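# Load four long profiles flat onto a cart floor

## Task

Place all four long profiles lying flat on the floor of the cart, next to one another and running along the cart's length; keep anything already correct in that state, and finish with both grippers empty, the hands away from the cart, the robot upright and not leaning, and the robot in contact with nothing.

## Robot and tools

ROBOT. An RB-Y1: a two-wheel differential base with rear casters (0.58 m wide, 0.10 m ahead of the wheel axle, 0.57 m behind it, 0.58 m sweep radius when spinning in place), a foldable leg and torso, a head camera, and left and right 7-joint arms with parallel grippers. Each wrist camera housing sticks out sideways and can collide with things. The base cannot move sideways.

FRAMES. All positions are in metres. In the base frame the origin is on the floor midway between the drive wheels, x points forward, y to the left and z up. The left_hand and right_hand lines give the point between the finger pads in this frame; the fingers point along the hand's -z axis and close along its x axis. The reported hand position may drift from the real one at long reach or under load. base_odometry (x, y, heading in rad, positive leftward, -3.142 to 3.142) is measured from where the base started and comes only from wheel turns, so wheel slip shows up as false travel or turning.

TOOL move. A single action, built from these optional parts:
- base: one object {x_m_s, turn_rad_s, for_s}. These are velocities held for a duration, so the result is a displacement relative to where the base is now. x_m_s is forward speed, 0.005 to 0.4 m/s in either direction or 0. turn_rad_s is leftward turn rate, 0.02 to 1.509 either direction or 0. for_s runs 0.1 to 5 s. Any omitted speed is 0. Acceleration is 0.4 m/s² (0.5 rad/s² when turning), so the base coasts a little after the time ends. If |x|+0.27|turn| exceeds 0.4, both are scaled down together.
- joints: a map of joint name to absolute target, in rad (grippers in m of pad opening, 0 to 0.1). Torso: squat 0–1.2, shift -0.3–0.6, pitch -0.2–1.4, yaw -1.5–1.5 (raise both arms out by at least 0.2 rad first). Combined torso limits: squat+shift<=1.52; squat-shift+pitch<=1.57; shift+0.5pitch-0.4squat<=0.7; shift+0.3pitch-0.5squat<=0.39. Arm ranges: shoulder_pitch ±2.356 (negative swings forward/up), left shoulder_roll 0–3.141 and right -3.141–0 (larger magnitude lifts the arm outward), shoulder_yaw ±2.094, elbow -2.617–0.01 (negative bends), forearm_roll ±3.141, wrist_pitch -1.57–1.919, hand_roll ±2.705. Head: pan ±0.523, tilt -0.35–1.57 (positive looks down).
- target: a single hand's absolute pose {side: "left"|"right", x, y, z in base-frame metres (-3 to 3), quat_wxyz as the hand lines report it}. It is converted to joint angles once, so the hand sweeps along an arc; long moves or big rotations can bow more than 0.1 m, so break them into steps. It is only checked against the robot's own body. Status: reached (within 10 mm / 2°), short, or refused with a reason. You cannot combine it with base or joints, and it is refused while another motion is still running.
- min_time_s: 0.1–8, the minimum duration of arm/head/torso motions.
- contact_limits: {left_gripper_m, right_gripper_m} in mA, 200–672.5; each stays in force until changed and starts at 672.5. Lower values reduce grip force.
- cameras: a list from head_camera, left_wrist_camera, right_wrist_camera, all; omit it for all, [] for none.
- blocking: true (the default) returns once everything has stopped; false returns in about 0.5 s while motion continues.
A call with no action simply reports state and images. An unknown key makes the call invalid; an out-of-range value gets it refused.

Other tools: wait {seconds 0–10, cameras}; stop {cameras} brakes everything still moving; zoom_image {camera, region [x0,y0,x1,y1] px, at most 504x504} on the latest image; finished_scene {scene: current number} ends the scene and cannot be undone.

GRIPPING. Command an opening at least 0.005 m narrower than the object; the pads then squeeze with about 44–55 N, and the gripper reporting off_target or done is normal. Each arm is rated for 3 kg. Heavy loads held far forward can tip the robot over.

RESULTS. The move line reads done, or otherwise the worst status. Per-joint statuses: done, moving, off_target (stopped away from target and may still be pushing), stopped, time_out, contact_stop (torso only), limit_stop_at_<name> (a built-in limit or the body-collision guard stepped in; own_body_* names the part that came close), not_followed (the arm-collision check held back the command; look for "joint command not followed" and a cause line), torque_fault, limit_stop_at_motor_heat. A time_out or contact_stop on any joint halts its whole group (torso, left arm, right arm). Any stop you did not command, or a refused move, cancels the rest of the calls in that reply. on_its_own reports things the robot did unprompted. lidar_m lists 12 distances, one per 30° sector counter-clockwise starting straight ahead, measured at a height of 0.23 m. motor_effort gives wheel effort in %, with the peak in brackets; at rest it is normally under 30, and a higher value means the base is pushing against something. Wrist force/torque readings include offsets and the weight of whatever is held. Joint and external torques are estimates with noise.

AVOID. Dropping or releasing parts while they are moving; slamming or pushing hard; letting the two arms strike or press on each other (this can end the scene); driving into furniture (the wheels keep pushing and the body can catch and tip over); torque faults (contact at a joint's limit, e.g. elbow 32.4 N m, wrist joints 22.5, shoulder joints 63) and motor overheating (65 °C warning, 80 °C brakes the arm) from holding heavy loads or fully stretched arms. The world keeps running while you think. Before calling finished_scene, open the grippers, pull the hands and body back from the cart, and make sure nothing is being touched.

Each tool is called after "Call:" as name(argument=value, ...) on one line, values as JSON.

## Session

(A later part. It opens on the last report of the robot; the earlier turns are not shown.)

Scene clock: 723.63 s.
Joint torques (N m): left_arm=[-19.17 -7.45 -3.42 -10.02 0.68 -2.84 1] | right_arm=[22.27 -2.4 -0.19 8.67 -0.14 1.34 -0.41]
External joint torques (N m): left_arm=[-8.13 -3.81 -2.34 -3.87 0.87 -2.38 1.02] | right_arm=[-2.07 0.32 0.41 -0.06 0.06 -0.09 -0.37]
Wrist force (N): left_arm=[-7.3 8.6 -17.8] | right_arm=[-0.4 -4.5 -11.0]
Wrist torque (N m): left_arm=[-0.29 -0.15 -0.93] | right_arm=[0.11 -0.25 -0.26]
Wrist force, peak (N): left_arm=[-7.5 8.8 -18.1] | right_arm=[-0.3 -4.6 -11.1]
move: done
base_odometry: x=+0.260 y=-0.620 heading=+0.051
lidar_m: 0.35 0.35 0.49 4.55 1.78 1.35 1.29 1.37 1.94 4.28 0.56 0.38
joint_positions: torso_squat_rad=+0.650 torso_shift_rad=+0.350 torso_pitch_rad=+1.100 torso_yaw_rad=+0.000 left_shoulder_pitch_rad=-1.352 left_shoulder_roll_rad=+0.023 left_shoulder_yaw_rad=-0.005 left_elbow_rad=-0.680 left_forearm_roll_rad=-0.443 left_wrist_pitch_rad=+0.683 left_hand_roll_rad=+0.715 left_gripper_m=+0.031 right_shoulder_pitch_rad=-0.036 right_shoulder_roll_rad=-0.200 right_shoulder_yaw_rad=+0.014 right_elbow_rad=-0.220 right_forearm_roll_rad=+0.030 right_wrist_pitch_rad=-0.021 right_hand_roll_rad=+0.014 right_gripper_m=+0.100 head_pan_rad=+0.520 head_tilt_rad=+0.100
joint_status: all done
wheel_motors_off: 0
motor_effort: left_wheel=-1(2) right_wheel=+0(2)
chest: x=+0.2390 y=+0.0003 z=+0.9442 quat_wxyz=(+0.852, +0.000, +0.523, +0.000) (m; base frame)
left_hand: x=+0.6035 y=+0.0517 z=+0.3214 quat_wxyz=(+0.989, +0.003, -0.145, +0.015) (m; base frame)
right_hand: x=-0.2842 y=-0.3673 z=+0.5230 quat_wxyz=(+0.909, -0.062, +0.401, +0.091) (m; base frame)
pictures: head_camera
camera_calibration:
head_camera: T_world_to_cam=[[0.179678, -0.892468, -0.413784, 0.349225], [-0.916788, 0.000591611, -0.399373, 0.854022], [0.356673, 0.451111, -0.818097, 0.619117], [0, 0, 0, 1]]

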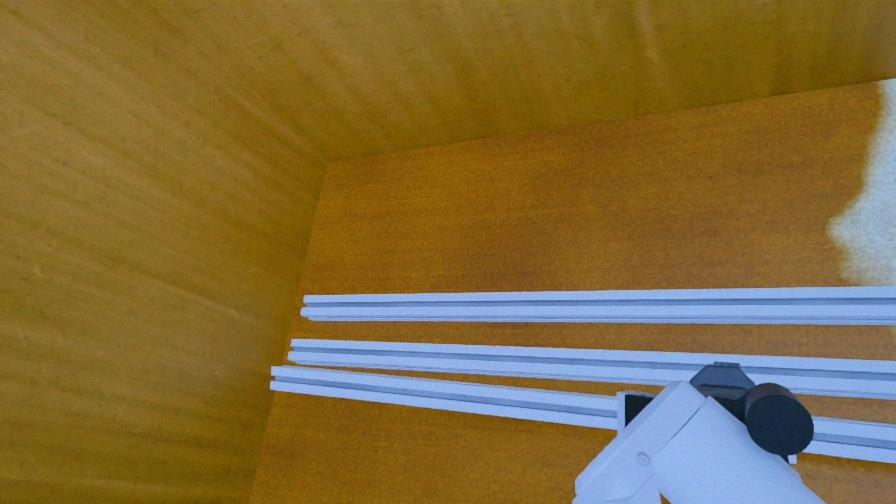

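Call:
move(target={"side":"left","x":0.605,"y":0.055,"z":0.322,"quat_wxyz":[0.989,0.0037,-0.146,0.025]}, min_time_s=1, cameras=["head_camera"])

Call:
move(target={"side":"left","x":0.605,"y":0.055,"z":0.311,"quat_wxyz":[0.989,0.0037,-0.146,0.025]}, min_time_s=1, cameras=["head_camera"])

Scene clock: 729.13 s.
Joint torques (N m): left_arm=[-13.37 -2.53 -0.05 -8.56 -1.08 -0.49 0.59] | right_arm=[22.52 -2.94 -0.15 8.83 -0.16 1.47 -0.33]
External joint torques (N m): left_arm=[-2.37 1.04 1.03 -2.38 -0.88 -0.03 0.61] | right_arm=[-1.82 -0.22 0.46 0.1 0.04 0.03 -0.29]
Wrist force (N): left_arm=[-5.3 0.3 -18.1] | right_arm=[-0.4 -4.6 -11.0]
Wrist torque (N m): left_arm=[-0.34 -0.30 0.24] | right_arm=[0.11 -0.24 -0.27]
Wrist force, peak (N): left_arm=[-7.5 8.6 -18.1] | right_arm=[-0.5 -4.6 -11.2]
move: done
base_odometry: x=+0.260 y=-0.620 heading=+0.051
lidar_m: 0.36 0.36 0.50 4.52 1.80 1.33 1.30 1.37 1.97 4.27 0.56 0.38
joint_positions: torso_squat_rad=+0.650 torso_shift_rad=+0.350 torso_pitch_rad=+1.100 torso_yaw_rad=+0.000 left_shoulder_pitch_rad=-1.347 left_shoulder_roll_rad=+0.025 left_shoulder_yaw_rad=+0.001 left_elbow_rad=-0.689 left_forearm_roll_rad=-0.445 left_wrist_pitch_rad=+0.687 left_hand_roll_rad=+0.727 left_gripper_m=+0.031 right_shoulder_pitch_rad=-0.036 right_shoulder_roll_rad=-0.200 right_shoulder_yaw_rad=+0.014 right_elbow_rad=-0.220 right_forearm_roll_rad=+0.030 right_wrist_pitch_rad=-0.021 right_hand_roll_rad=+0.014 right_gripper_m=+0.100 head_pan_rad=+0.520 head_tilt_rad=+0.100
joint_status: all done
wheel_motors_off: 0
motor_effort: left_wheel=-2(2) right_wheel=+0(3)
chest: x=+0.2390 y=+0.0003 z=+0.9442 quat_wxyz=(+0.852, +0.000, +0.523, +0.000) (m; base frame)
left_hand: x=+0.6043 y=+0.0550 z=+0.3216 quat_wxyz=(+0.989, +0.004, -0.145, +0.025) (m; base frame)
left_hand_status: reached (checked arc, planned for 1.0 s): 1 mm and 0.1 deg off.
right_hand: x=-0.2842 y=-0.3673 z=+0.5230 quat_wxyz=(+0.909, -0.062, +0.401, +0.091) (m; base frame)
pictures: head_camera
camera_calibration:
head_camera: T_world_to_cam=[[0.17965, -0.892499, -0.413729, 0.349179], [-0.916788, 0.000595836, -0.399374, 0.854022], [0.356687, 0.451049, -0.818125, 0.61914], [0, 0, 0, 1]]

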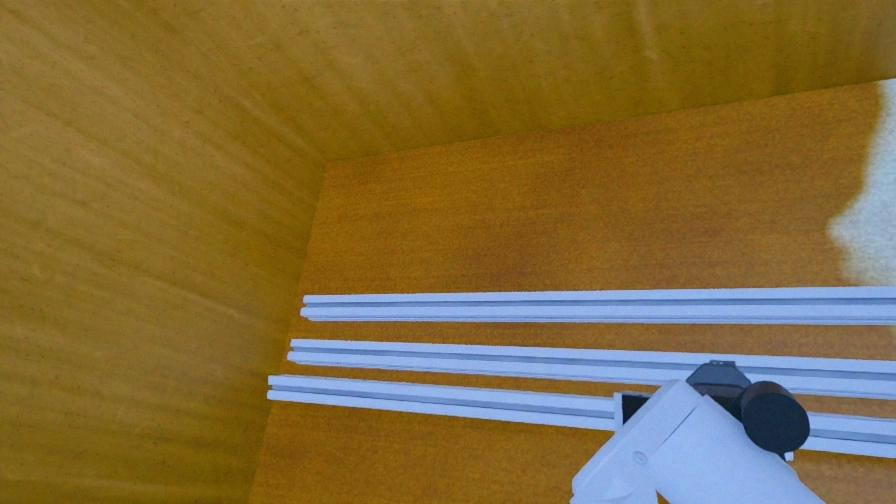

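Scene clock: 730.57 s.
Joint torques (N m): left_arm=[-15.71 -2.03 -2.31 -7.41 -0.99 -0.76 0.44] | right_arm=[22.57 -2.54 -0.35 8.47 -0.14 1.47 -0.16]
External joint torques (N m): left_arm=[-4.16 1.21 -1.51 -1.86 -0.8 -0.34 0.45] | right_arm=[-1.77 0.18 0.25 -0.26 0.05 0.04 -0.12]
Wrist force (N): left_arm=[-4.7 0.2 -18.6] | right_arm=[-0.5 -4.5 -10.9]
Wrist torque (N m): left_arm=[-0.47 -0.22 0.26] | right_arm=[0.08 -0.24 -0.28]
Wrist force, peak (N): left_arm=[-5.4 0.0 -19.3] | right_arm=[-0.5 -4.5 -11.2]
move: done
base_odometry: x=+0.260 y=-0.620 heading=+0.051
lidar_m: 0.36 0.38 0.50 4.51 1.80 1.32 1.30 1.37 1.95 4.27 0.55 0.39
joint_positions: torso_squat_rad=+0.650 torso_shift_rad=+0.350 torso_pitch_rad=+1.100 torso_yaw_rad=+0.000 left_shoulder_pitch_rad=-1.427 left_shoulder_roll_rad=+0.037 left_shoulder_yaw_rad=-0.003 left_elbow_rad=-0.508 left_forearm_roll_rad=-0.484 left_wrist_pitch_rad=+0.594 left_hand_roll_rad=+0.815 left_gripper_m=+0.031 right_shoulder_pitch_rad=-0.036 right_shoulder_roll_rad=-0.200 right_shoulder_yaw_rad=+0.014 right_elbow_rad=-0.220 right_forearm_roll_rad=+0.030 right_wrist_pitch_rad=-0.021 right_hand_roll_rad=+0.014 right_gripper_m=+0.100 head_pan_rad=+0.520 head_tilt_rad=+0.100
joint_status: all done
wheel_motors_off: 0
motor_effort: left_wheel=-1(2) right_wheel=+1(3)
chest: x=+0.2390 y=+0.0003 z=+0.9442 quat_wxyz=(+0.852, +0.000, +0.523, +0.000) (m; base frame)
left_hand: x=+0.6042 y=+0.0553 z=+0.3108 quat_wxyz=(+0.989, +0.003, -0.145, +0.025) (m; base frame)
left_hand_status: reached (checked arc, planned for 1.0 s): 1 mm and 0.1 deg off.
right_hand: x=-0.2842 y=-0.3673 z=+0.5231 quat_wxyz=(+0.909, -0.062, +0.401, +0.091) (m; base frame)
pictures: head_camera
camera_calibration:
head_camera: T_world_to_cam=[[0.179641, -0.892515, -0.413698, 0.349155], [-0.916783, 0.000597976, -0.399386, 0.854027], [0.356705, 0.451017, -0.818135, 0.619151], [0, 0, 0, 1]]

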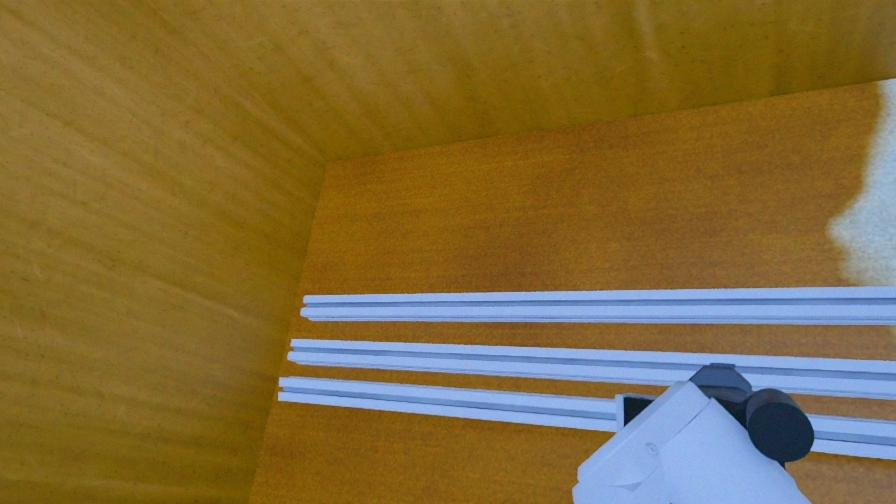

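Call:
move(target={"side":"left","x":0.605,"y":0.055,"z":0.305,"quat_wxyz":[0.989,0.0037,-0.146,0.025]}, min_time_s=1, cameras=[])

Call:
move(target={"side":"left","x":0.605,"y":0.055,"z":0.3,"quat_wxyz":[0.989,0.0037,-0.146,0.025]}, min_time_s=1, cameras=["head_camera"])

Scene clock: 735.63 s.
Joint torques (N m): left_arm=[-7.18 -0.93 -1.35 -2.09 0.13 -1.97 0.78] | right_arm=[23.03 -2.95 0.25 8.7 0.12 1.37 -0.38]
External joint torques (N m): left_arm=[4.86 1.97 -0.76 3.01 0.31 -1.55 0.79] | right_arm=[-1.28 -0.22 0.85 -0.02 0.31 -0.06 -0.34]
Wrist force (N): left_arm=[1.7 7.2 33.6] | right_arm=[-0.4 -4.3 -10.9]
Wrist torque (N m): left_arm=[-0.31 0.70 0.13] | right_arm=[0.07 -0.25 -0.27]
Wrist force, peak (N): left_arm=[-3.0 9.9 47.1] | right_arm=[-0.3 -4.6 -11.4]
move: done
base_odometry: x=+0.260 y=-0.620 heading=+0.051
lidar_m: 0.35 0.37 0.49 4.55 1.79 1.34 1.30 1.37 1.95 4.27 0.56 0.39
joint_positions: torso_squat_rad=+0.650 torso_shift_rad=+0.349 torso_pitch_rad=+1.099 torso_yaw_rad=+0.000 left_shoulder_pitch_rad=-1.491 left_shoulder_roll_rad=+0.046 left_shoulder_yaw_rad=-0.009 left_elbow_rad=-0.372 left_forearm_roll_rad=-0.514 left_wrist_pitch_rad=+0.520 left_hand_roll_rad=+0.883 left_gripper_m=+0.031 right_shoulder_pitch_rad=-0.036 right_shoulder_roll_rad=-0.200 right_shoulder_yaw_rad=+0.014 right_elbow_rad=-0.220 right_forearm_roll_rad=+0.030 right_wrist_pitch_rad=-0.021 right_hand_roll_rad=+0.014 right_gripper_m=+0.100 head_pan_rad=+0.520 head_tilt_rad=+0.100
joint_status: all done
wheel_motors_off: 0
motor_effort: left_wheel=+2(3) right_wheel=+0(3)
chest: x=+0.2383 y=+0.0003 z=+0.9448 quat_wxyz=(+0.853, +0.000, +0.522, +0.000) (m; base frame)
left_hand: x=+0.6060 y=+0.0549 z=+0.3076 quat_wxyz=(+0.989, -0.001, -0.148, +0.024) (m; base frame)
left_hand_status: reached (checked arc, planned for 1.0 s): 3 mm and 0.6 deg off.
right_hand: x=-0.2841 y=-0.3673 z=+0.5226 quat_wxyz=(+0.910, -0.062, +0.400, +0.091) (m; base frame)
pictures: none

Scene clock: 736.97 s.
Joint torques (N m): left_arm=[4.05 -5.78 -0.68 2.97 2.59 -4.11 1.4] | right_arm=[22.58 -2.53 -0.24 8.62 0.09 1.4 -0.2]
External joint torques (N m): left_arm=[16.33 -3.33 -0.27 7.7 2.73 -3.62 1.42] | right_arm=[-1.67 0.2 0.36 -0.07 0.28 -0.03 -0.16]
Wrist force (N): left_arm=[15.7 18.0 102.6] | right_arm=[-0.3 -4.4 -11.1]
Wrist torque (N m): left_arm=[1.36 1.71 -0.92] | right_arm=[0.09 -0.23 -0.27]
Wrist force, peak (N): left_arm=[11.1 24.1 131.9] | right_arm=[-0.3 -4.6 -11.3]
move: short
base_odometry: x=+0.260 y=-0.620 heading=+0.052
lidar_m: 0.36 0.38 0.50 4.52 1.79 1.34 1.30 1.37 1.93 4.26 0.57 0.39
joint_positions: torso_squat_rad=+0.650 torso_shift_rad=+0.348 torso_pitch_rad=+1.095 torso_yaw_rad=+0.001 left_shoulder_pitch_rad=-1.526 left_shoulder_roll_rad=+0.063 left_shoulder_yaw_rad=-0.026 left_elbow_rad=-0.269 left_forearm_roll_rad=-0.521 left_wrist_pitch_rad=+0.413 left_hand_roll_rad=+0.929 left_gripper_m=+0.031 right_shoulder_pitch_rad=-0.036 right_shoulder_roll_rad=-0.200 right_shoulder_yaw_rad=+0.014 right_elbow_rad=-0.220 right_forearm_roll_rad=+0.030 right_wrist_pitch_rad=-0.021 right_hand_roll_rad=+0.014 right_gripper_m=+0.100 head_pan_rad=+0.520 head_tilt_rad=+0.100
joint_status: all done
wheel_motors_off: 0
motor_effort: left_wheel=+16(16) right_wheel=+0(5)
chest: x=+0.2371 y=+0.0003 z=+0.9458 quat_wxyz=(+0.854, +0.000, +0.521, +0.001) (m; base frame)
left_hand: x=+0.6087 y=+0.0555 z=+0.3055 quat_wxyz=(+0.987, -0.019, -0.161, +0.021) (m; base frame)
left_hand_status: short (checked arc, as near as the solve gets, planned for 1.0 s): 7 mm and 3.2 deg off. The place is met; only the turn is off.
right_hand: x=-0.2837 y=-0.3672 z=+0.5217 quat_wxyz=(+0.910, -0.062, +0.399, +0.092) (m; base frame)
pictures: head_camera
camera_calibration:
head_camera: T_world_to_cam=[[0.182132, -0.892113, -0.413476, 0.349341], [-0.914718, 0.000542027, -0.404093, 0.856905], [0.360721, 0.451812, -0.815933, 0.618131], [0, 0, 0, 1]]

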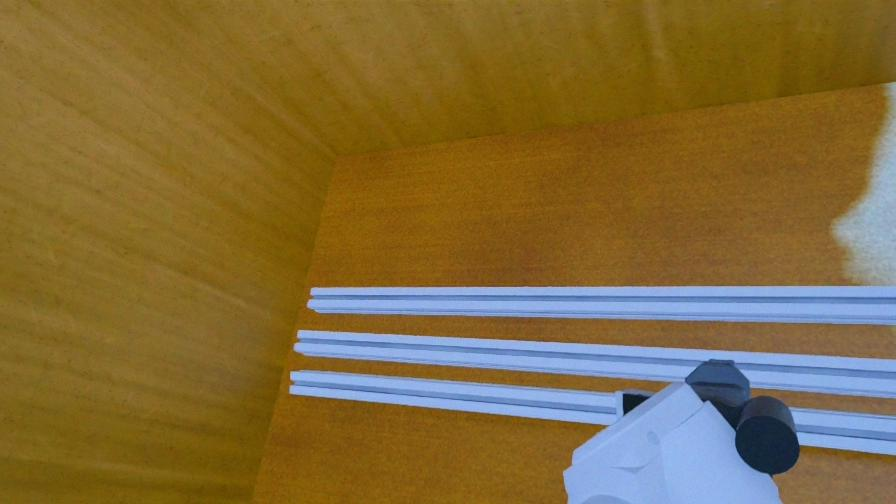

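Overpressed; ease to .307 and release.

Call:
move(target={"side":"left","x":0.605,"y":0.055,"z":0.306,"quat_wxyz":[0.989,0.0037,-0.146,0.025]}, min_time_s=1, cameras=[])

Call:
move(joints={"left_gripper_m":0.055,"head_pan_rad":0.1,"head_tilt_rad":0.1}, cameras=[])

Call:
move(target={"side":"left","x":0.605,"y":0.055,"z":0.34,"quat_wxyz":[0.989,0.0037,-0.146,0.025]}, min_time_s=1.2, cameras=["head_camera"])

Call:
move(target={"side":"left","x":0.605,"y":0.078,"z":0.39,"quat_wxyz":[0.989,0.0037,-0.146,0.02]}, min_time_s=1.5, cameras=["head_camera"])

Call:
move(target={"side":"left","x":0.615,"y":0.11,"z":0.46,"quat_wxyz":[0.989,0.0022,-0.146,0.015]}, min_time_s=1.5, cameras=[])

Call:
move(target={"side":"left","x":0.62,"y":0.12,"z":0.55,"quat_wxyz":[0.985,0,-0.17,0]}, min_time_s=1.5, cameras=["head_camera"])

Scene clock: 746.57 s.
Joint torques (N m): left_arm=[0.69 -9.8 -0.88 3.4 1.52 0.02 0.94] | right_arm=[22.97 -2.02 -0.25 8.79 0.06 1.45 -0.24]
External joint torques (N m): left_arm=[13.11 -7.13 -0.44 8.16 1.69 0.41 0.96] | right_arm=[-1.32 0.7 0.36 0.08 0.26 0.02 -0.2]
Wrist force (N): left_arm=[15.3 10.3 34.5] | right_arm=[-0.4 -4.7 -11.0]
Wrist torque (N m): left_arm=[-0.11 0.21 -0.02] | right_arm=[0.12 -0.25 -0.27]
Wrist force, peak (N): left_arm=[15.9 18.2 103.6] | right_arm=[-0.3 -4.7 -11.4]
move: done
base_odometry: x=+0.260 y=-0.620 heading=+0.051
lidar_m: 0.36 0.37 0.50 4.53 1.80 1.34 1.28 1.38 1.95 4.28 0.57 0.38
joint_positions: torso_squat_rad=+0.650 torso_shift_rad=+0.349 torso_pitch_rad=+1.098 torso_yaw_rad=+0.000 left_shoulder_pitch_rad=-1.541 left_shoulder_roll_rad=+0.054 left_shoulder_yaw_rad=-0.029 left_elbow_rad=-0.269 left_forearm_roll_rad=-0.534 left_wrist_pitch_rad=+0.466 left_hand_roll_rad=+0.946 left_gripper_m=+0.031 right_shoulder_pitch_rad=-0.036 right_shoulder_roll_rad=-0.200 right_shoulder_yaw_rad=+0.014 right_elbow_rad=-0.220 right_forearm_roll_rad=+0.030 right_wrist_pitch_rad=-0.021 right_hand_roll_rad=+0.014 right_gripper_m=+0.100 head_pan_rad=+0.520 head_tilt_rad=+0.100
joint_status: all done
wheel_motors_off: 0
motor_effort: left_wheel=+10(16) right_wheel=-2(4)
chest: x=+0.2380 y=+0.0003 z=+0.9451 quat_wxyz=(+0.853, +0.000, +0.522, +0.000) (m; base frame)
left_hand: x=+0.6076 y=+0.0550 z=+0.3068 quat_wxyz=(+0.988, -0.004, -0.151, +0.024) (m; base frame)
left_hand_status: reached (checked arc, planned for 1.0 s): 3 mm and 1.1 deg off.
right_hand: x=-0.2839 y=-0.3672 z=+0.5223 quat_wxyz=(+0.910, -0.062, +0.400, +0.092) (m; base frame)
pictures: none

Scene clock: 747.50 s.
Joint torques (N m): left_arm=[12.98 -0.08 -0.94 8.69 1.11 2.1 0.39] | right_arm=[22.51 -2.66 -0.26 8.81 -0.03 1.53 -0.37]
External joint torques (N m): left_arm=[25.5 2.62 -0.49 13.5 1.27 2.51 0.41] | right_arm=[-1.76 0.07 0.34 0.11 0.17 0.1 -0.33]
Wrist force (N): left_arm=[20.7 0.6 75.0] | right_arm=[-0.4 -4.6 -11.2]
Wrist torque (N m): left_arm=[-0.12 1.70 0.39] | right_arm=[0.11 -0.24 -0.26]
Wrist force, peak (N): left_arm=[19.4 -0.1 78.1] | right_arm=[-0.5 -4.6 -11.3]
move: done
base_odometry: x=+0.260 y=-0.620 heading=+0.051
lidar_m: 0.35 0.38 0.49 4.55 1.79 1.34 1.28 1.37 1.95 4.26 0.58 0.38
joint_positions: torso_squat_rad=+0.650 torso_shift_rad=+0.349 torso_pitch_rad=+1.097 torso_yaw_rad=+0.000 left_shoulder_pitch_rad=-1.544 left_shoulder_roll_rad=+0.051 left_shoulder_yaw_rad=-0.029 left_elbow_rad=-0.270 left_forearm_roll_rad=-0.534 left_wrist_pitch_rad=+0.465 left_hand_roll_rad=+0.946 left_gripper_m=+0.055 right_shoulder_pitch_rad=-0.036 right_shoulder_roll_rad=-0.200 right_shoulder_yaw_rad=+0.014 right_elbow_rad=-0.220 right_forearm_roll_rad=+0.030 right_wrist_pitch_rad=-0.021 right_hand_roll_rad=+0.014 right_gripper_m=+0.100 head_pan_rad=+0.100 head_tilt_rad=+0.100
joint_status: all done
wheel_motors_off: 0
motor_effort: left_wheel=+2(10) right_wheel=-5(7)
chest: x=+0.2377 y=+0.0003 z=+0.9453 quat_wxyz=(+0.853, +0.000, +0.521, +0.000) (m; base frame)
left_hand: x=+0.6095 y=+0.0522 z=+0.3087 quat_wxyz=(+0.988, -0.006, -0.153, +0.023) (m; base frame)
right_hand: x=-0.2839 y=-0.3672 z=+0.5222 quat_wxyz=(+0.910, -0.062, +0.399, +0.091) (m; base frame)
pictures: none

Scene clock: 757.73 s.
Joint torques (N m): left_arm=[13.03 1.21 1.07 8.81 0.79 2.44 0.31] | right_arm=[22.44 -2.86 -0.46 8.68 0.09 1.39 -0.44]
External joint torques (N m): left_arm=[25.43 4.02 1.55 13.72 0.96 2.82 0.32] | right_arm=[-1.83 -0.12 0.15 -0.02 0.29 -0.04 -0.4]
External joint torques when the fault began: left_arm=[55.02 2.04 1 29.07 4.01 11.57 -0.24]
Wrist force (N): left_arm=[21.3 -1.2 63.7] | right_arm=[-0.6 -4.4 -11.0]
Wrist torque (N m): left_arm=[-0.46 1.47 0.32] | right_arm=[0.09 -0.26 -0.26]
Wrist force, peak (N): left_arm=[8.9 9.2 95.7] | right_arm=[-0.6 -4.7 -11.3]
move: torque_fault
TORQUE FAULT: left_elbow_rad reached its load limit. The robot stopped for 10 seconds, dropped its targets and accepts commands again. The stop added 9.4 s to the call.
base_odometry: x=+0.260 y=-0.620 heading=+0.051
lidar_m: 0.35 0.36 0.48 4.55 1.81 1.33 1.30 1.38 1.95 4.29 0.56 0.39
joint_positions: torso_squat_rad=+0.650 torso_shift_rad=+0.349 torso_pitch_rad=+1.097 torso_yaw_rad=+0.000 left_shoulder_pitch_rad=-1.528 left_shoulder_roll_rad=+0.049 left_shoulder_yaw_rad=-0.034 left_elbow_rad=-0.303 left_forearm_roll_rad=-0.515 left_wrist_pitch_rad=+0.500 left_hand_roll_rad=+0.915 left_gripper_m=+0.055 right_shoulder_pitch_rad=-0.036 right_shoulder_roll_rad=-0.200 right_shoulder_yaw_rad=+0.014 right_elbow_rad=-0.220 right_forearm_roll_rad=+0.030 right_wrist_pitch_rad=-0.021 right_hand_roll_rad=+0.014 right_gripper_m=+0.100 head_pan_rad=+0.100 head_tilt_rad=+0.100
joint_status: left_shoulder_pitch_rad torque_fault (moved +0.015 of +0.271); left_shoulder_yaw_rad torque_fault (moved -0.005 of -0.031); left_elbow_rad torque_fault (moved -0.033 of -0.602); left_forearm_roll_rad torque_fault (moved +0.019 of +0.153); left_wrist_pitch_rad torque_fault (moved +0.035 of +0.334); left_hand_roll_rad torque_fault (moved -0.030 of -0.259); the others done
wheel_motors_off: 0
on_its_own: left_shoulder_pitch_rad is held at -1.522, not at your -1.273, since a torque_fault; left_shoulder_yaw_rad is held at -0.033, not at your -0.060, since a torque_fault; left_elbow_rad is held at -0.300, not at your -0.873, since a torque_fault; left_forearm_roll_rad is held at -0.515, not at your -0.381, since a torque_fault; left_wrist_pitch_rad is held at +0.501, not at your +0.799, since a torque_fault; left_hand_roll_rad is held at +0.915, not at your +0.686, since a torque_fault
motor_effort: left_wheel=+2(16) right_wheel=+1(11)
chest: x=+0.2377 y=+0.0002 z=+0.9454 quat_wxyz=(+0.853, +0.000, +0.521, +0.000) (m; base frame)
left_hand: x=+0.6063 y=+0.0530 z=+0.3087 quat_wxyz=(+0.989, +0.001, -0.147, +0.019) (m; base frame)
left_hand_status: short (checked arc, planned for 1.2 s): torque_fault, 31 mm and 0.8 deg off.
right_hand: x=-0.2839 y=-0.3672 z=+0.5222 quat_wxyz=(+0.910, -0.062, +0.399, +0.091) (m; base frame)
pictures: head_camera
camera_calibration:
head_camera: T_world_to_cam=[[-0.00275625, -0.998504, -0.0546156, 0.0625975], [-0.912599, 0.0248412, -0.408101, 0.860372], [0.408847, 0.0487173, -0.911302, 0.694124], [0, 0, 0, 1]]

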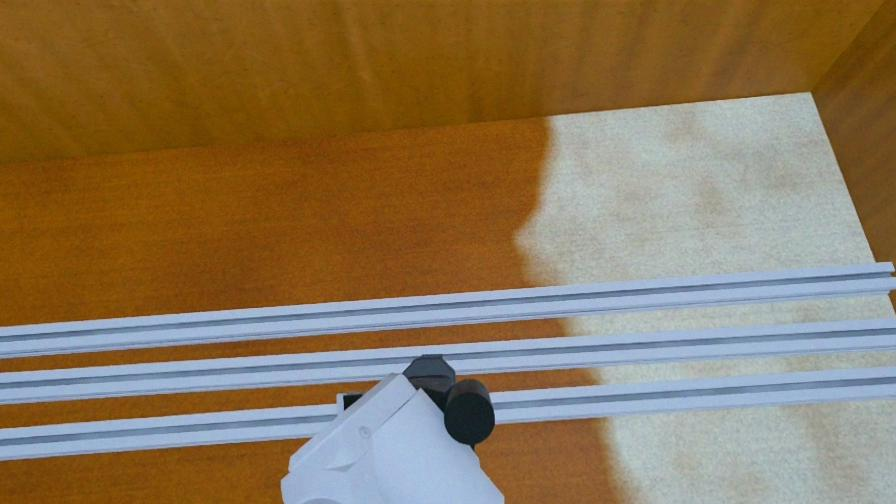

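not run: a stop that you did not command came earlier in this reply.

not run: a stop that you did not command came earlier in this reply.

not run: a stop that you did not command came earlier in this reply.

Call:
move(joints={"torso_squat_rad":0.58}, min_time_s=2, cameras=["head_camera","left_wrist_camera"])

Scene clock: 764.27 s.
Joint torques (N m): left_arm=[-11.39 -1.53 0.3 -4.34 0.14 0 0.33] | right_arm=[22.44 -2.65 -0.14 8.8 0.14 1.37 -0.08]
External joint torques (N m): left_arm=[0.75 1.34 0.78 0.45 0.31 0.36 0.34] | right_arm=[-1.9 0.07 0.46 0.07 0.34 -0.06 -0.03]
Wrist force (N): left_arm=[-2.1 0.5 -9.3] | right_arm=[-0.4 -4.7 -10.8]
Wrist torque (N m): left_arm=[-0.33 -0.28 0.24] | right_arm=[0.14 -0.23 -0.24]
Wrist force, peak (N): left_arm=[21.2 -1.1 64.2] | right_arm=[-0.5 -4.9 -11.1]
move: done
base_odometry: x=+0.260 y=-0.620 heading=+0.051
lidar_m: 0.34 0.37 0.49 4.54 1.80 1.33 1.29 1.39 1.95 4.27 0.58 0.38
joint_positions: torso_squat_rad=+0.583 torso_shift_rad=+0.350 torso_pitch_rad=+1.100 torso_yaw_rad=+0.000 left_shoulder_pitch_rad=-1.522 left_shoulder_roll_rad=+0.049 left_shoulder_yaw_rad=-0.034 left_elbow_rad=-0.300 left_forearm_roll_rad=-0.515 left_wrist_pitch_rad=+0.501 left_hand_roll_rad=+0.915 left_gripper_m=+0.055 right_shoulder_pitch_rad=-0.036 right_shoulder_roll_rad=-0.200 right_shoulder_yaw_rad=+0.014 right_elbow_rad=-0.220 right_forearm_roll_rad=+0.030 right_wrist_pitch_rad=-0.021 right_hand_roll_rad=+0.014 right_gripper_m=+0.100 head_pan_rad=+0.100 head_tilt_rad=+0.100
joint_status: all done
wheel_motors_off: 0
on_its_own: left_shoulder_pitch_rad is held at -1.522, not at your -1.273, since a torque_fault; left_shoulder_yaw_rad is held at -0.033, not at your -0.060, since a torque_fault; left_elbow_rad is held at -0.300, not at your -0.873, since a torque_fault; left_forearm_roll_rad is held at -0.515, not at your -0.381, since a torque_fault; left_wrist_pitch_rad is held at +0.501, not at your +0.799, since a torque_fault; left_hand_roll_rad is held at +0.915, not at your +0.686, since a torque_fault
motor_effort: left_wheel=-1(2) right_wheel=+0(4)
chest: x=+0.2483 y=+0.0002 z=+0.9698 quat_wxyz=(+0.852, +0.000, +0.523, +0.000) (m; base frame)
left_hand: x=+0.6094 y=+0.0556 z=+0.3289 quat_wxyz=(+0.990, +0.003, -0.140, +0.019) (m; base frame)
right_hand: x=-0.2749 y=-0.3673 z=+0.5485 quat_wxyz=(+0.909, -0.062, +0.401, +0.091) (m; base frame)
pictures: head_camera, left_wrist_camera
camera_calibration:
head_camera: T_world_to_cam=[[-0.00299874, -0.998508, -0.0545305, 0.0639382], [-0.914119, 0.0248459, -0.404683, 0.877076], [0.405434, 0.0486338, -0.91283, 0.714343], [0, 0, 0, 1]]
left_wrist_camera: T_world_to_cam=[[0.948746, 0.0581318, 0.310646, -0.684179], [-0.0956628, -0.884003, 0.457589, -0.0110995], [0.301213, -0.463853, -0.833133, 0.195078], [0, 0, 0, 1]]

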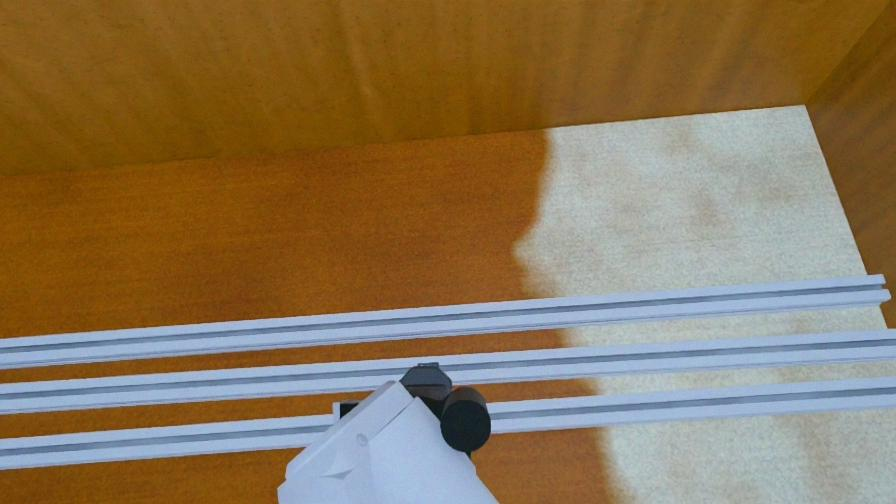

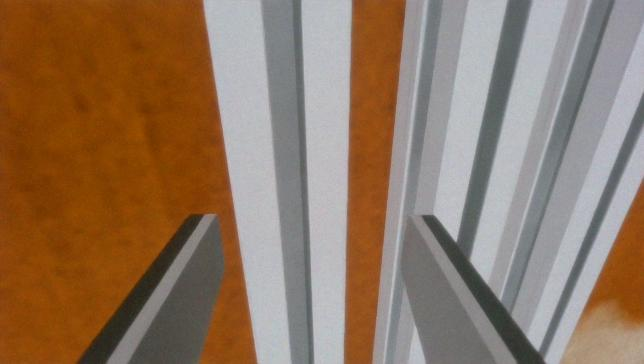

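Call:
move(joints={"torso_pitch_rad":0.98}, min_time_s=2, cameras=["head_camera"])

Call:
move(joints={"torso_squat_rad":0.53}, min_time_s=1, cameras=[])

Scene clock: 772.17 s.
Joint torques (N m): left_arm=[-15.84 -0.17 0.07 -5.74 -0.15 -0.46 0.18] | right_arm=[20.3 -3.55 -0.15 7.8 -0.13 1.23 -0.27]
External joint torques (N m): left_arm=[-1.25 1.36 0.47 -0.01 0.09 0.04 0.2] | right_arm=[-1.91 -0.17 0.48 -0.14 0.04 -0.03 -0.23]
Wrist force (N): left_arm=[-2.7 0.3 -9.1] | right_arm=[-0.6 -4.3 -11.3]
Wrist torque (N m): left_arm=[-0.30 -0.32 0.26] | right_arm=[0.09 -0.23 -0.27]
Wrist force, peak (N): left_arm=[-6.5 -0.5 -9.9] | right_arm=[-0.8 -4.4 -11.6]
move: done
base_odometry: x=+0.260 y=-0.620 heading=+0.051
lidar_m: 0.35 0.35 0.48 4.55 1.78 1.33 1.30 1.37 1.93 4.28 0.56 0.38
joint_positions: torso_squat_rad=+0.583 torso_shift_rad=+0.350 torso_pitch_rad=+0.980 torso_yaw_rad=+0.000 left_shoulder_pitch_rad=-1.522 left_shoulder_roll_rad=+0.049 left_shoulder_yaw_rad=-0.034 left_elbow_rad=-0.300 left_forearm_roll_rad=-0.515 left_wrist_pitch_rad=+0.501 left_hand_roll_rad=+0.915 left_gripper_m=+0.055 right_shoulder_pitch_rad=-0.036 right_shoulder_roll_rad=-0.200 right_shoulder_yaw_rad=+0.014 right_elbow_rad=-0.220 right_forearm_roll_rad=+0.030 right_wrist_pitch_rad=-0.021 right_hand_roll_rad=+0.014 right_gripper_m=+0.100 head_pan_rad=+0.100 head_tilt_rad=+0.100
joint_status: all done
wheel_motors_off: 0
on_its_own: left_shoulder_pitch_rad is held at -1.522, not at your -1.273, since a torque_fault; left_shoulder_yaw_rad is held at -0.033, not at your -0.060, since a torque_fault; left_elbow_rad is held at -0.300, not at your -0.873, since a torque_fault; left_forearm_roll_rad is held at -0.515, not at your -0.381, since a torque_fault; left_wrist_pitch_rad is held at +0.501, not at your +0.799, since a torque_fault; left_hand_roll_rad is held at +0.915, not at your +0.686, since a torque_fault
motor_effort: left_wheel=+0(2) right_wheel=+1(4)
chest: x=+0.2295 y=+0.0002 z=+1.0018 quat_wxyz=(+0.882, +0.000, +0.471, +0.000) (m; base frame)
left_hand: x=+0.6645 y=+0.0558 z=+0.4086 quat_wxyz=(+0.980, +0.002, -0.199, +0.020) (m; base frame)
right_hand: x=-0.2395 y=-0.3673 z=+0.5210 quat_wxyz=(+0.932, -0.068, +0.346, +0.088) (m; base frame)
pictures: head_camera
camera_calibration:
head_camera: T_world_to_cam=[[0.00355912, -0.998508, -0.0544971, 0.0640914], [-0.859097, 0.0248389, -0.51121, 0.96696], [0.511801, 0.0486377, -0.857726, 0.671568], [0, 0, 0, 1]]

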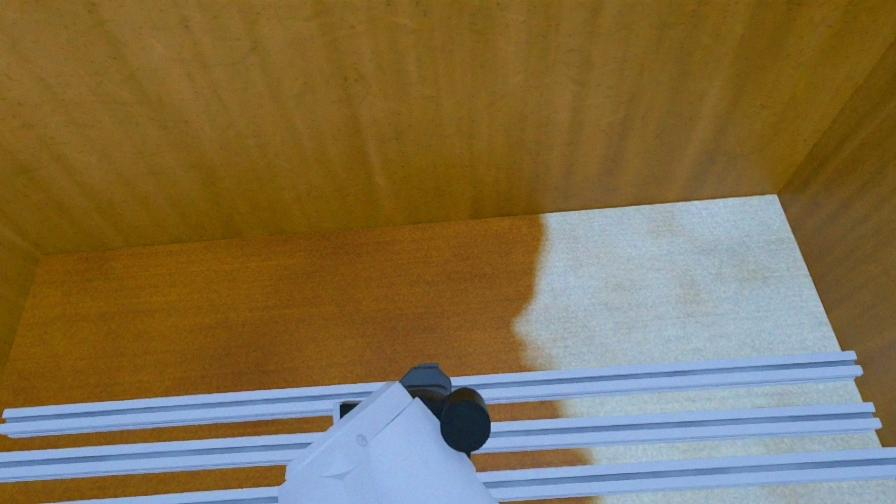

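Scene clock: 773.47 s.
Joint torques (N m): left_arm=[-15.9 -0.28 0.24 -6.02 -0.18 -0.8 0.05] | right_arm=[20.62 -3.73 0.17 7.78 -0.02 1.27 -0.15]
External joint torques (N m): left_arm=[-1.31 1.25 0.63 -0.3 0.06 -0.3 0.07] | right_arm=[-1.59 -0.35 0.8 -0.17 0.15 0.01 -0.11]
Wrist force (N): left_arm=[-3.0 0.5 -8.9] | right_arm=[-0.9 -4.6 -11.3]
Wrist torque (N m): left_arm=[-0.32 -0.33 0.27] | right_arm=[0.13 -0.26 -0.28]
Wrist force, peak (N): left_arm=[-3.2 0.4 -9.4] | right_arm=[-0.8 -4.6 -11.7]
move: done
base_odometry: x=+0.260 y=-0.620 heading=+0.051
lidar_m: 0.35 0.37 0.48 4.55 1.78 1.35 1.30 1.38 1.93 4.28 0.57 0.39
joint_positions: torso_squat_rad=+0.530 torso_shift_rad=+0.350 torso_pitch_rad=+0.980 torso_yaw_rad=+0.000 left_shoulder_pitch_rad=-1.522 left_shoulder_roll_rad=+0.049 left_shoulder_yaw_rad=-0.034 left_elbow_rad=-0.300 left_forearm_roll_rad=-0.515 left_wrist_pitch_rad=+0.501 left_hand_roll_rad=+0.915 left_gripper_m=+0.055 right_shoulder_pitch_rad=-0.036 right_shoulder_roll_rad=-0.200 right_shoulder_yaw_rad=+0.014 right_elbow_rad=-0.220 right_forearm_roll_rad=+0.030 right_wrist_pitch_rad=-0.021 right_hand_roll_rad=+0.014 right_gripper_m=+0.100 head_pan_rad=+0.100 head_tilt_rad=+0.100
joint_status: all done
wheel_motors_off: 0
on_its_own: left_shoulder_pitch_rad is held at -1.522, not at your -1.273, since a torque_fault; left_shoulder_yaw_rad is held at -0.033, not at your -0.060, since a torque_fault; left_elbow_rad is held at -0.300, not at your -0.873, since a torque_fault; left_forearm_roll_rad is held at -0.515, not at your -0.381, since a torque_fault; left_wrist_pitch_rad is held at +0.501, not at your +0.799, since a torque_fault; left_hand_roll_rad is held at +0.915, not at your +0.686, since a torque_fault
motor_effort: left_wheel=-1(1) right_wheel=-1(4)
chest: x=+0.2362 y=+0.0002 z=+1.0201 quat_wxyz=(+0.882, +0.000, +0.471, +0.000) (m; base frame)
left_hand: x=+0.6712 y=+0.0558 z=+0.4269 quat_wxyz=(+0.980, +0.002, -0.199, +0.020) (m; base frame)
right_hand: x=-0.2328 y=-0.3673 z=+0.5392 quat_wxyz=(+0.932, -0.068, +0.346, +0.088) (m; base frame)
pictures: none

Call:
move(joints={"torso_pitch_rad":0.75,"head_pan_rad":0,"head_tilt_rad":0.4}, min_time_s=2, cameras=["head_camera"])

Call:
move(target={"side":"left","x":0.72,"y":0.12,"z":0.75,"quat_wxyz":[0.92,0,-0.39,0]}, min_time_s=2.5, cameras=["head_camera"])

Scene clock: 780.57 s.
Joint torques (N m): left_arm=[-19.37 1.3 0.36 -7.12 -0.54 -0.35 0.49] | right_arm=[16.19 -4.8 0.03 6.08 0.01 0.85 -0.33]
External joint torques (N m): left_arm=[-0.69 0.22 0.58 0.16 -0.17 0.38 0.52] | right_arm=[-1.09 -0.3 0.7 -0.05 0.15 -0.03 -0.31]
Wrist force (N): left_arm=[-4.4 0.6 -8.2] | right_arm=[-2.0 -4.2 -12.3]
Wrist torque (N m): left_arm=[-0.32 -0.43 0.31] | right_arm=[0.10 -0.31 -0.31]
Wrist force, peak (N): left_arm=[-3.0 0.3 -9.5] | right_arm=[-2.2 -4.1 -12.3]
move: done
base_odometry: x=+0.260 y=-0.620 heading=+0.051
lidar_m: 0.35 0.37 0.49 4.54 1.80 1.33 1.28 1.37 1.94 4.28 0.57 0.39
joint_positions: torso_squat_rad=+0.530 torso_shift_rad=+0.350 torso_pitch_rad=+0.750 torso_yaw_rad=+0.000 left_shoulder_pitch_rad=-1.522 left_shoulder_roll_rad=+0.049 left_shoulder_yaw_rad=-0.034 left_elbow_rad=-0.300 left_forearm_roll_rad=-0.515 left_wrist_pitch_rad=+0.501 left_hand_roll_rad=+0.915 left_gripper_m=+0.055 right_shoulder_pitch_rad=-0.036 right_shoulder_roll_rad=-0.200 right_shoulder_yaw_rad=+0.014 right_elbow_rad=-0.220 right_forearm_roll_rad=+0.030 right_wrist_pitch_rad=-0.021 right_hand_roll_rad=+0.014 right_gripper_m=+0.100 head_pan_rad=+0.000 head_tilt_rad=+0.400
joint_status: all done
wheel_motors_off: 0
on_its_own: left_shoulder_pitch_rad is held at -1.522, not at your -1.273, since a torque_fault; left_shoulder_yaw_rad is held at -0.033, not at your -0.060, since a torque_fault; left_elbow_rad is held at -0.300, not at your -0.873, since a torque_fault; left_forearm_roll_rad is held at -0.515, not at your -0.381, since a torque_fault; left_wrist_pitch_rad is held at +0.501, not at your +0.799, since a torque_fault; left_hand_roll_rad is held at +0.915, not at your +0.686, since a torque_fault
motor_effort: left_wheel=+0(1) right_wheel=+2(4)
chest: x=+0.1901 y=+0.0002 z=+1.0742 quat_wxyz=(+0.930, +0.000, +0.366, +0.000) (m; base frame)
left_hand: x=+0.7490 y=+0.0559 z=+0.5958 quat_wxyz=(+0.950, +0.000, -0.310, +0.020) (m; base frame)
right_hand: x=-0.1568 y=-0.3673 z=+0.4991 quat_wxyz=(+0.965, -0.077, +0.236, +0.079) (m; base frame)
pictures: head_camera
camera_calibration:
head_camera: T_world_to_cam=[[-0.0500612, -0.998227, 0.0321927, -0.0157791], [-0.891325, 0.0301114, -0.452364, 0.907481], [0.450593, -0.05134, -0.891252, 0.861291], [0, 0, 0, 1]]

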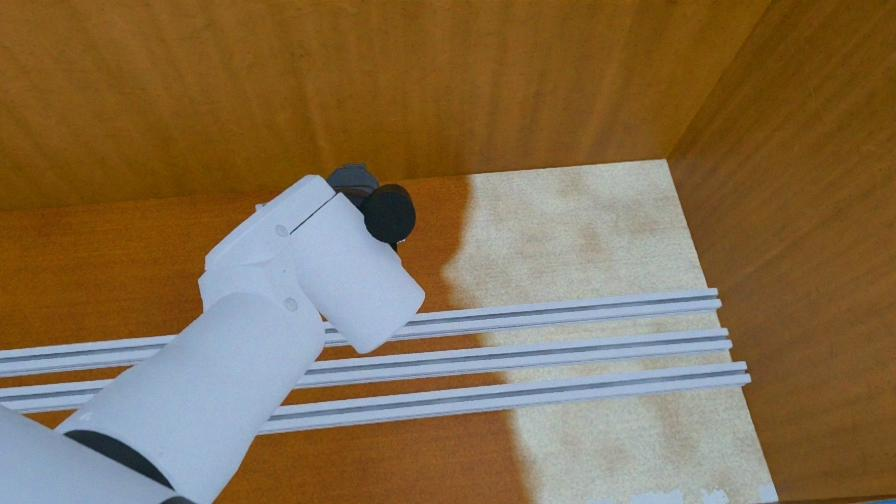

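Scene clock: 783.40 s.
Joint torques (N m): left_arm=[-13.63 2.52 0.77 -9.05 -0.49 -1.24 -0.22] | right_arm=[16.63 -4.67 -0.37 6.08 -0.01 0.94 -0.37]
External joint torques (N m): left_arm=[-0.47 1.2 -1.07 0.25 0.1 -0.03 -0.19] | right_arm=[-0.65 -0.17 0.3 -0.05 0.12 0.07 -0.34]
Wrist force (N): left_arm=[-5.2 0.1 -7.5] | right_arm=[-2.2 -3.9 -12.4]
Wrist torque (N m): left_arm=[-0.33 -0.45 0.37] | right_arm=[0.06 -0.33 -0.29]
Wrist force, peak (N): left_arm=[-4.7 0.8 -9.1] | right_arm=[-2.2 -3.9 -12.6]
move: done
base_odometry: x=+0.260 y=-0.620 heading=+0.051
lidar_m: 0.34 0.35 0.49 4.53 1.79 1.33 1.29 1.38 1.95 4.28 0.55 0.39
joint_positions: torso_squat_rad=+0.530 torso_shift_rad=+0.350 torso_pitch_rad=+0.750 torso_yaw_rad=+0.000 left_shoulder_pitch_rad=-0.951 left_shoulder_roll_rad=+0.245 left_shoulder_yaw_rad=-0.177 left_elbow_rad=-1.724 left_forearm_roll_rad=-0.201 left_wrist_pitch_rad=+1.147 left_hand_roll_rad=+0.524 left_gripper_m=+0.055 right_shoulder_pitch_rad=-0.036 right_shoulder_roll_rad=-0.200 right_shoulder_yaw_rad=+0.014 right_elbow_rad=-0.220 right_forearm_roll_rad=+0.030 right_wrist_pitch_rad=-0.021 right_hand_roll_rad=+0.014 right_gripper_m=+0.100 head_pan_rad=+0.000 head_tilt_rad=+0.400
joint_status: all done
wheel_motors_off: 0
motor_effort: left_wheel=-1(1) right_wheel=+1(4)
chest: x=+0.1901 y=+0.0003 z=+1.0742 quat_wxyz=(+0.930, +0.000, +0.366, +0.000) (m; base frame)
left_hand: x=+0.7196 y=+0.1203 z=+0.7505 quat_wxyz=(+0.920, +0.002, -0.391, +0.002) (m; base frame)
left_hand_status: reached (checked arc, planned for 2.5 s): 1 mm and 0.3 deg off.
right_hand: x=-0.1568 y=-0.3673 z=+0.4991 quat_wxyz=(+0.965, -0.077, +0.236, +0.079) (m; base frame)
pictures: head_camera
camera_calibration:
head_camera: T_world_to_cam=[[-0.0500615, -0.998226, 0.0322138, -0.0157942], [-0.891323, 0.0301018, -0.452369, 0.907484], [0.450597, -0.0513592, -0.891249, 0.861291], [0, 0, 0, 1]]

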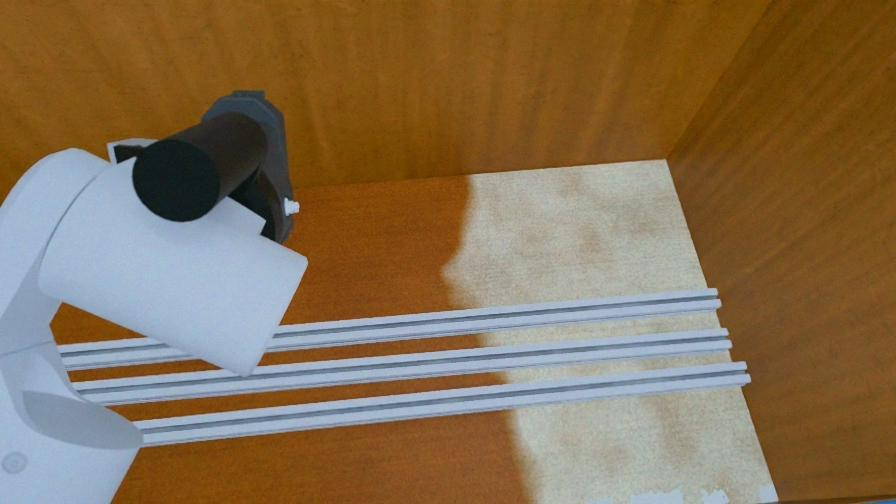

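Call:
move(base={"x_m_s":-0.25,"for_s":2.0}, cameras=["head_camera"])

Call:
move(joints={"torso_squat_rad":0.8,"torso_pitch_rad":1.0,"head_tilt_rad":-0.3,"left_shoulder_pitch_rad":-0.923,"left_shoulder_roll_rad":0.492,"left_shoulder_yaw_rad":-0.308,"left_elbow_rad":-2.419,"left_forearm_roll_rad":-0.643,"left_wrist_pitch_rad":1.075,"left_hand_roll_rad":-0.813}, base={"turn_rad_s":0.5,"for_s":3.14}, cameras=[])

Call:
move(base={"x_m_s":0.3,"for_s":4.2}, cameras=[])

Call:
move(base={"turn_rad_s":-0.5,"for_s":3.14}, cameras=["head_camera"])

Scene clock: 800.47 s.
Joint torques (N m): left_arm=[-14.11 2.84 0.98 -9.37 -0.83 -1.08 0] | right_arm=[15.21 -4.31 -0.23 5.69 -0.01 0.89 -0.3]
External joint torques (N m): left_arm=[-0.94 1.51 -0.86 -0.08 -0.24 0.13 0.04] | right_arm=[-2.07 0.2 0.44 -0.44 0.12 0.01 -0.28]
Wrist force (N): left_arm=[-5.1 0.3 -7.6] | right_arm=[-2.1 -3.9 -12.1]
Wrist torque (N m): left_arm=[-0.36 -0.43 0.37] | right_arm=[0.07 -0.33 -0.30]
Wrist force, peak (N): left_arm=[-5.3 0.2 -8.2] | right_arm=[-2.2 -4.0 -12.5]
move: done
base_odometry: x=-0.239 y=-0.645 heading=+0.051
lidar_m: 0.85 0.88 1.65 2.79 1.12 0.83 0.80 0.85 1.21 3.73 2.38 0.90
base_status: done (sent for 2 of 2 s)
joint_positions: torso_squat_rad=+0.530 torso_shift_rad=+0.350 torso_pitch_rad=+0.750 torso_yaw_rad=+0.000 left_shoulder_pitch_rad=-0.951 left_shoulder_roll_rad=+0.245 left_shoulder_yaw_rad=-0.177 left_elbow_rad=-1.724 left_forearm_roll_rad=-0.201 left_wrist_pitch_rad=+1.147 left_hand_roll_rad=+0.524 left_gripper_m=+0.055 right_shoulder_pitch_rad=-0.036 right_shoulder_roll_rad=-0.200 right_shoulder_yaw_rad=+0.014 right_elbow_rad=-0.220 right_forearm_roll_rad=+0.030 right_wrist_pitch_rad=-0.021 right_hand_roll_rad=+0.014 right_gripper_m=+0.100 head_pan_rad=+0.000 head_tilt_rad=+0.400
wheel_motors_off: 0
motor_effort: left_wheel=+4(38) right_wheel=+1(25)
chest: x=+0.1900 y=+0.0003 z=+1.0742 quat_wxyz=(+0.931, +0.000, +0.366, +0.000) (m; base frame)
left_hand: x=+0.7195 y=+0.1203 z=+0.7507 quat_wxyz=(+0.920, +0.001, -0.391, +0.002) (m; base frame)
right_hand: x=-0.1569 y=-0.3673 z=+0.4991 quat_wxyz=(+0.965, -0.077, +0.236, +0.079) (m; base frame)
pictures: head_camera
camera_calibration:
head_camera: T_world_to_cam=[[-0.0500677, -0.998226, 0.0322042, -0.0157896], [-0.891238, 0.030102, -0.452537, 0.907592], [0.450765, -0.0513591, -0.891164, 0.861267], [0, 0, 0, 1]]

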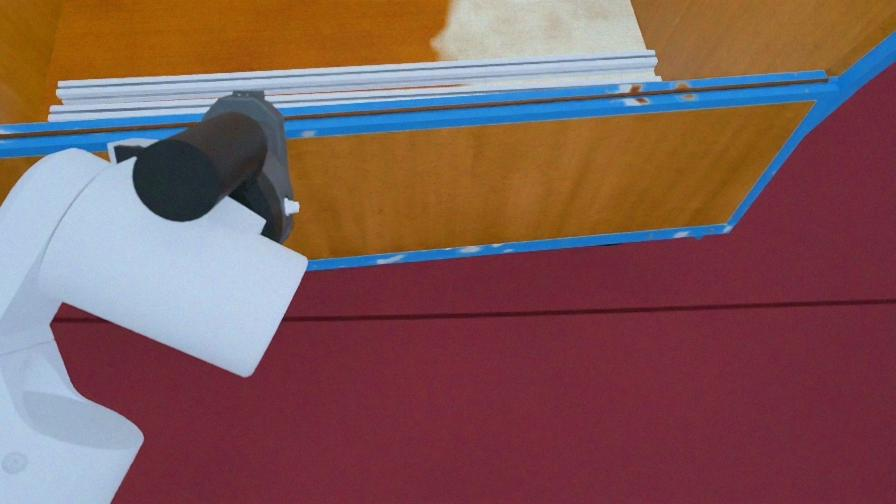

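Scene clock: 804.93 s.
Joint torques (N m): left_arm=[-7.33 2.64 1.8 -8.42 -1.06 -1.08 0.54] | right_arm=[20.11 -2.84 -0.62 8.16 -0.03 1.3 -0.22]
External joint torques (N m): left_arm=[0.47 0.6 -1 0.09 0 0.28 0.53] | right_arm=[-2.48 0.44 0.01 0.08 0.15 0.01 -0.19]
Wrist force (N): left_arm=[-0.4 -6.1 -5.0] | right_arm=[-0.6 -4.5 -11.1]
Wrist torque (N m): left_arm=[0.04 -0.16 0.26] | right_arm=[0.11 -0.21 -0.27]
Wrist force, peak (N): left_arm=[-5.8 -0.5 -7.9] | right_arm=[-1.7 -4.1 -12.3]
move: done
base_odometry: x=-0.239 y=-0.645 heading=+1.617
lidar_m: 2.80 1.11 0.82 0.80 0.83 1.22 3.72 2.37 0.91 0.86 0.88 1.67
base_status: done (sent for 3.13 of 3.13 s)
joint_positions: torso_squat_rad=+0.800 torso_shift_rad=+0.350 torso_pitch_rad=+1.000 torso_yaw_rad=+0.000 left_shoulder_pitch_rad=-0.923 left_shoulder_roll_rad=+0.492 left_shoulder_yaw_rad=-0.308 left_elbow_rad=-2.419 left_forearm_roll_rad=-0.643 left_wrist_pitch_rad=+1.075 left_hand_roll_rad=-0.813 left_gripper_m=+0.055 right_shoulder_pitch_rad=-0.036 right_shoulder_roll_rad=-0.200 right_shoulder_yaw_rad=+0.014 right_elbow_rad=-0.220 right_forearm_roll_rad=+0.030 right_wrist_pitch_rad=-0.021 right_hand_roll_rad=+0.014 right_gripper_m=+0.100 head_pan_rad=+0.000 head_tilt_rad=-0.300
joint_status: all done
wheel_motors_off: 0
motor_effort: left_wheel=-1(35) right_wheel=+10(39)
chest: x=+0.1997 y=+0.0003 z=+0.9058 quat_wxyz=(+0.878, +0.000, +0.480, +0.000) (m; base frame)
left_hand: x=+0.6794 y=+0.1360 z=+0.7787 quat_wxyz=(+0.529, +0.468, -0.469, -0.530) (m; base frame)
right_hand: x=-0.2788 y=-0.3673 z=+0.4344 quat_wxyz=(+0.928, -0.067, +0.355, +0.088) (m; base frame)
pictures: none

Scene clock: 810.37 s.
Joint torques (N m): left_arm=[-8 2.67 1.64 -8.49 -0.96 -1.44 0.53] | right_arm=[20.95 -2.85 -0.57 8.18 -0.05 1.26 -0.39]
External joint torques (N m): left_arm=[-0.19 0.64 -1.16 0.01 0.1 -0.08 0.51] | right_arm=[-1.64 0.43 0.06 0.1 0.13 -0.03 -0.35]
Wrist force (N): left_arm=[0.0 -5.5 -5.1] | right_arm=[-0.6 -4.6 -11.2]
Wrist torque (N m): left_arm=[-0.03 -0.10 0.28] | right_arm=[0.14 -0.21 -0.28]
Wrist force, peak (N): left_arm=[-0.6 -6.4 -5.2] | right_arm=[-0.8 -4.4 -11.6]
move: done
base_odometry: x=-0.298 y=+0.613 heading=+1.617
lidar_m: 2.67 1.05 0.76 0.75 0.79 1.13 3.50 1.21 0.98 1.12 1.35 2.61
base_status: done (sent for 4.2 of 4.2 s)
joint_positions: torso_squat_rad=+0.800 torso_shift_rad=+0.350 torso_pitch_rad=+1.000 torso_yaw_rad=+0.000 left_shoulder_pitch_rad=-0.923 left_shoulder_roll_rad=+0.492 left_shoulder_yaw_rad=-0.308 left_elbow_rad=-2.419 left_forearm_roll_rad=-0.643 left_wrist_pitch_rad=+1.075 left_hand_roll_rad=-0.813 left_gripper_m=+0.055 right_shoulder_pitch_rad=-0.036 right_shoulder_roll_rad=-0.200 right_shoulder_yaw_rad=+0.014 right_elbow_rad=-0.220 right_forearm_roll_rad=+0.030 right_wrist_pitch_rad=-0.021 right_hand_roll_rad=+0.014 right_gripper_m=+0.100 head_pan_rad=+0.000 head_tilt_rad=-0.300
wheel_motors_off: 0
motor_effort: left_wheel=-3(27) right_wheel=-5(47)
chest: x=+0.1997 y=+0.0003 z=+0.9058 quat_wxyz=(+0.878, +0.000, +0.479, +0.000) (m; base frame)
left_hand: x=+0.6794 y=+0.1360 z=+0.7787 quat_wxyz=(+0.529, +0.468, -0.469, -0.530) (m; base frame)
right_hand: x=-0.2787 y=-0.3673 z=+0.4343 quat_wxyz=(+0.928, -0.067, +0.355, +0.088) (m; base frame)
pictures: none

Scene clock: 814.83 s.
Joint torques (N m): left_arm=[-7.75 2.42 1.82 -8.39 -0.88 -1.46 0.49] | right_arm=[21.22 -3.25 -0.88 8.3 0.08 1.37 -0.19]
External joint torques (N m): left_arm=[0.05 0.39 -0.98 0.12 0.17 -0.1 0.48] | right_arm=[-1.37 0.03 -0.25 0.21 0.26 0.08 -0.16]
Wrist force (N): left_arm=[-0.3 -5.8 -5.1] | right_arm=[-0.5 -4.6 -11.1]
Wrist torque (N m): left_arm=[0.02 -0.13 0.28] | right_arm=[0.13 -0.20 -0.27]
Wrist force, peak (N): left_arm=[-0.8 -6.1 -5.6] | right_arm=[-0.7 -4.7 -11.5]
move: done
base_odometry: x=-0.298 y=+0.613 heading=+0.051
lidar_m: 1.12 1.36 2.63 2.67 1.05 0.76 0.75 0.80 1.13 3.52 1.20 0.99
base_status: done (sent for 3.13 of 3.13 s)
joint_positions: torso_squat_rad=+0.800 torso_shift_rad=+0.350 torso_pitch_rad=+1.000 torso_yaw_rad=+0.000 left_shoulder_pitch_rad=-0.923 left_shoulder_roll_rad=+0.492 left_shoulder_yaw_rad=-0.308 left_elbow_rad=-2.419 left_forearm_roll_rad=-0.643 left_wrist_pitch_rad=+1.075 left_hand_roll_rad=-0.813 left_gripper_m=+0.055 right_shoulder_pitch_rad=-0.036 right_shoulder_roll_rad=-0.200 right_shoulder_yaw_rad=+0.014 right_elbow_rad=-0.220 right_forearm_roll_rad=+0.030 right_wrist_pitch_rad=-0.021 right_hand_roll_rad=+0.014 right_gripper_m=+0.100 head_pan_rad=+0.000 head_tilt_rad=-0.300
wheel_motors_off: 0
motor_effort: left_wheel=+7(26) right_wheel=-3(36)
chest: x=+0.1997 y=+0.0003 z=+0.9058 quat_wxyz=(+0.878, +0.000, +0.479, +0.000) (m; base frame)
left_hand: x=+0.6794 y=+0.1360 z=+0.7787 quat_wxyz=(+0.529, +0.468, -0.469, -0.530) (m; base frame)
right_hand: x=-0.2787 y=-0.3673 z=+0.4343 quat_wxyz=(+0.928, -0.067, +0.355, +0.088) (m; base frame)
pictures: head_camera
camera_calibration:
head_camera: T_world_to_cam=[[-0.0586876, -0.998252, 0.00703941, 0.0211996], [-0.605829, 0.0300106, -0.795029, 1.07825], [0.793428, -0.050923, -0.606531, 0.243474], [0, 0, 0, 1]]

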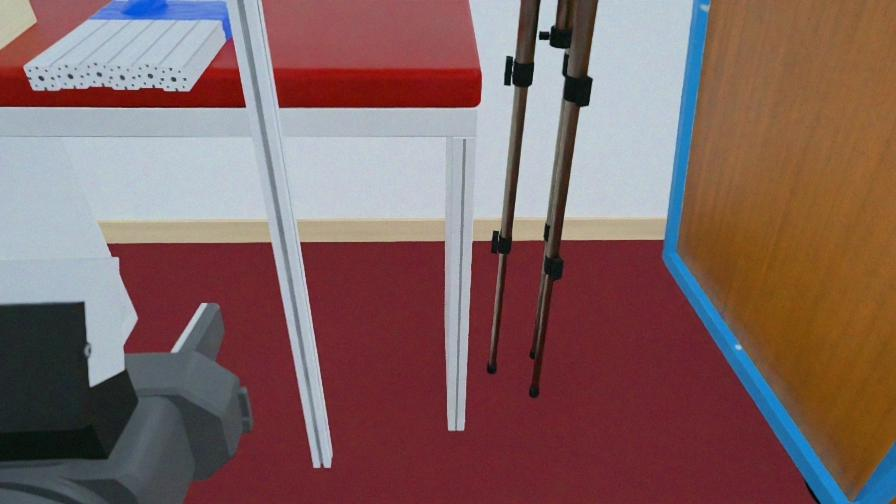

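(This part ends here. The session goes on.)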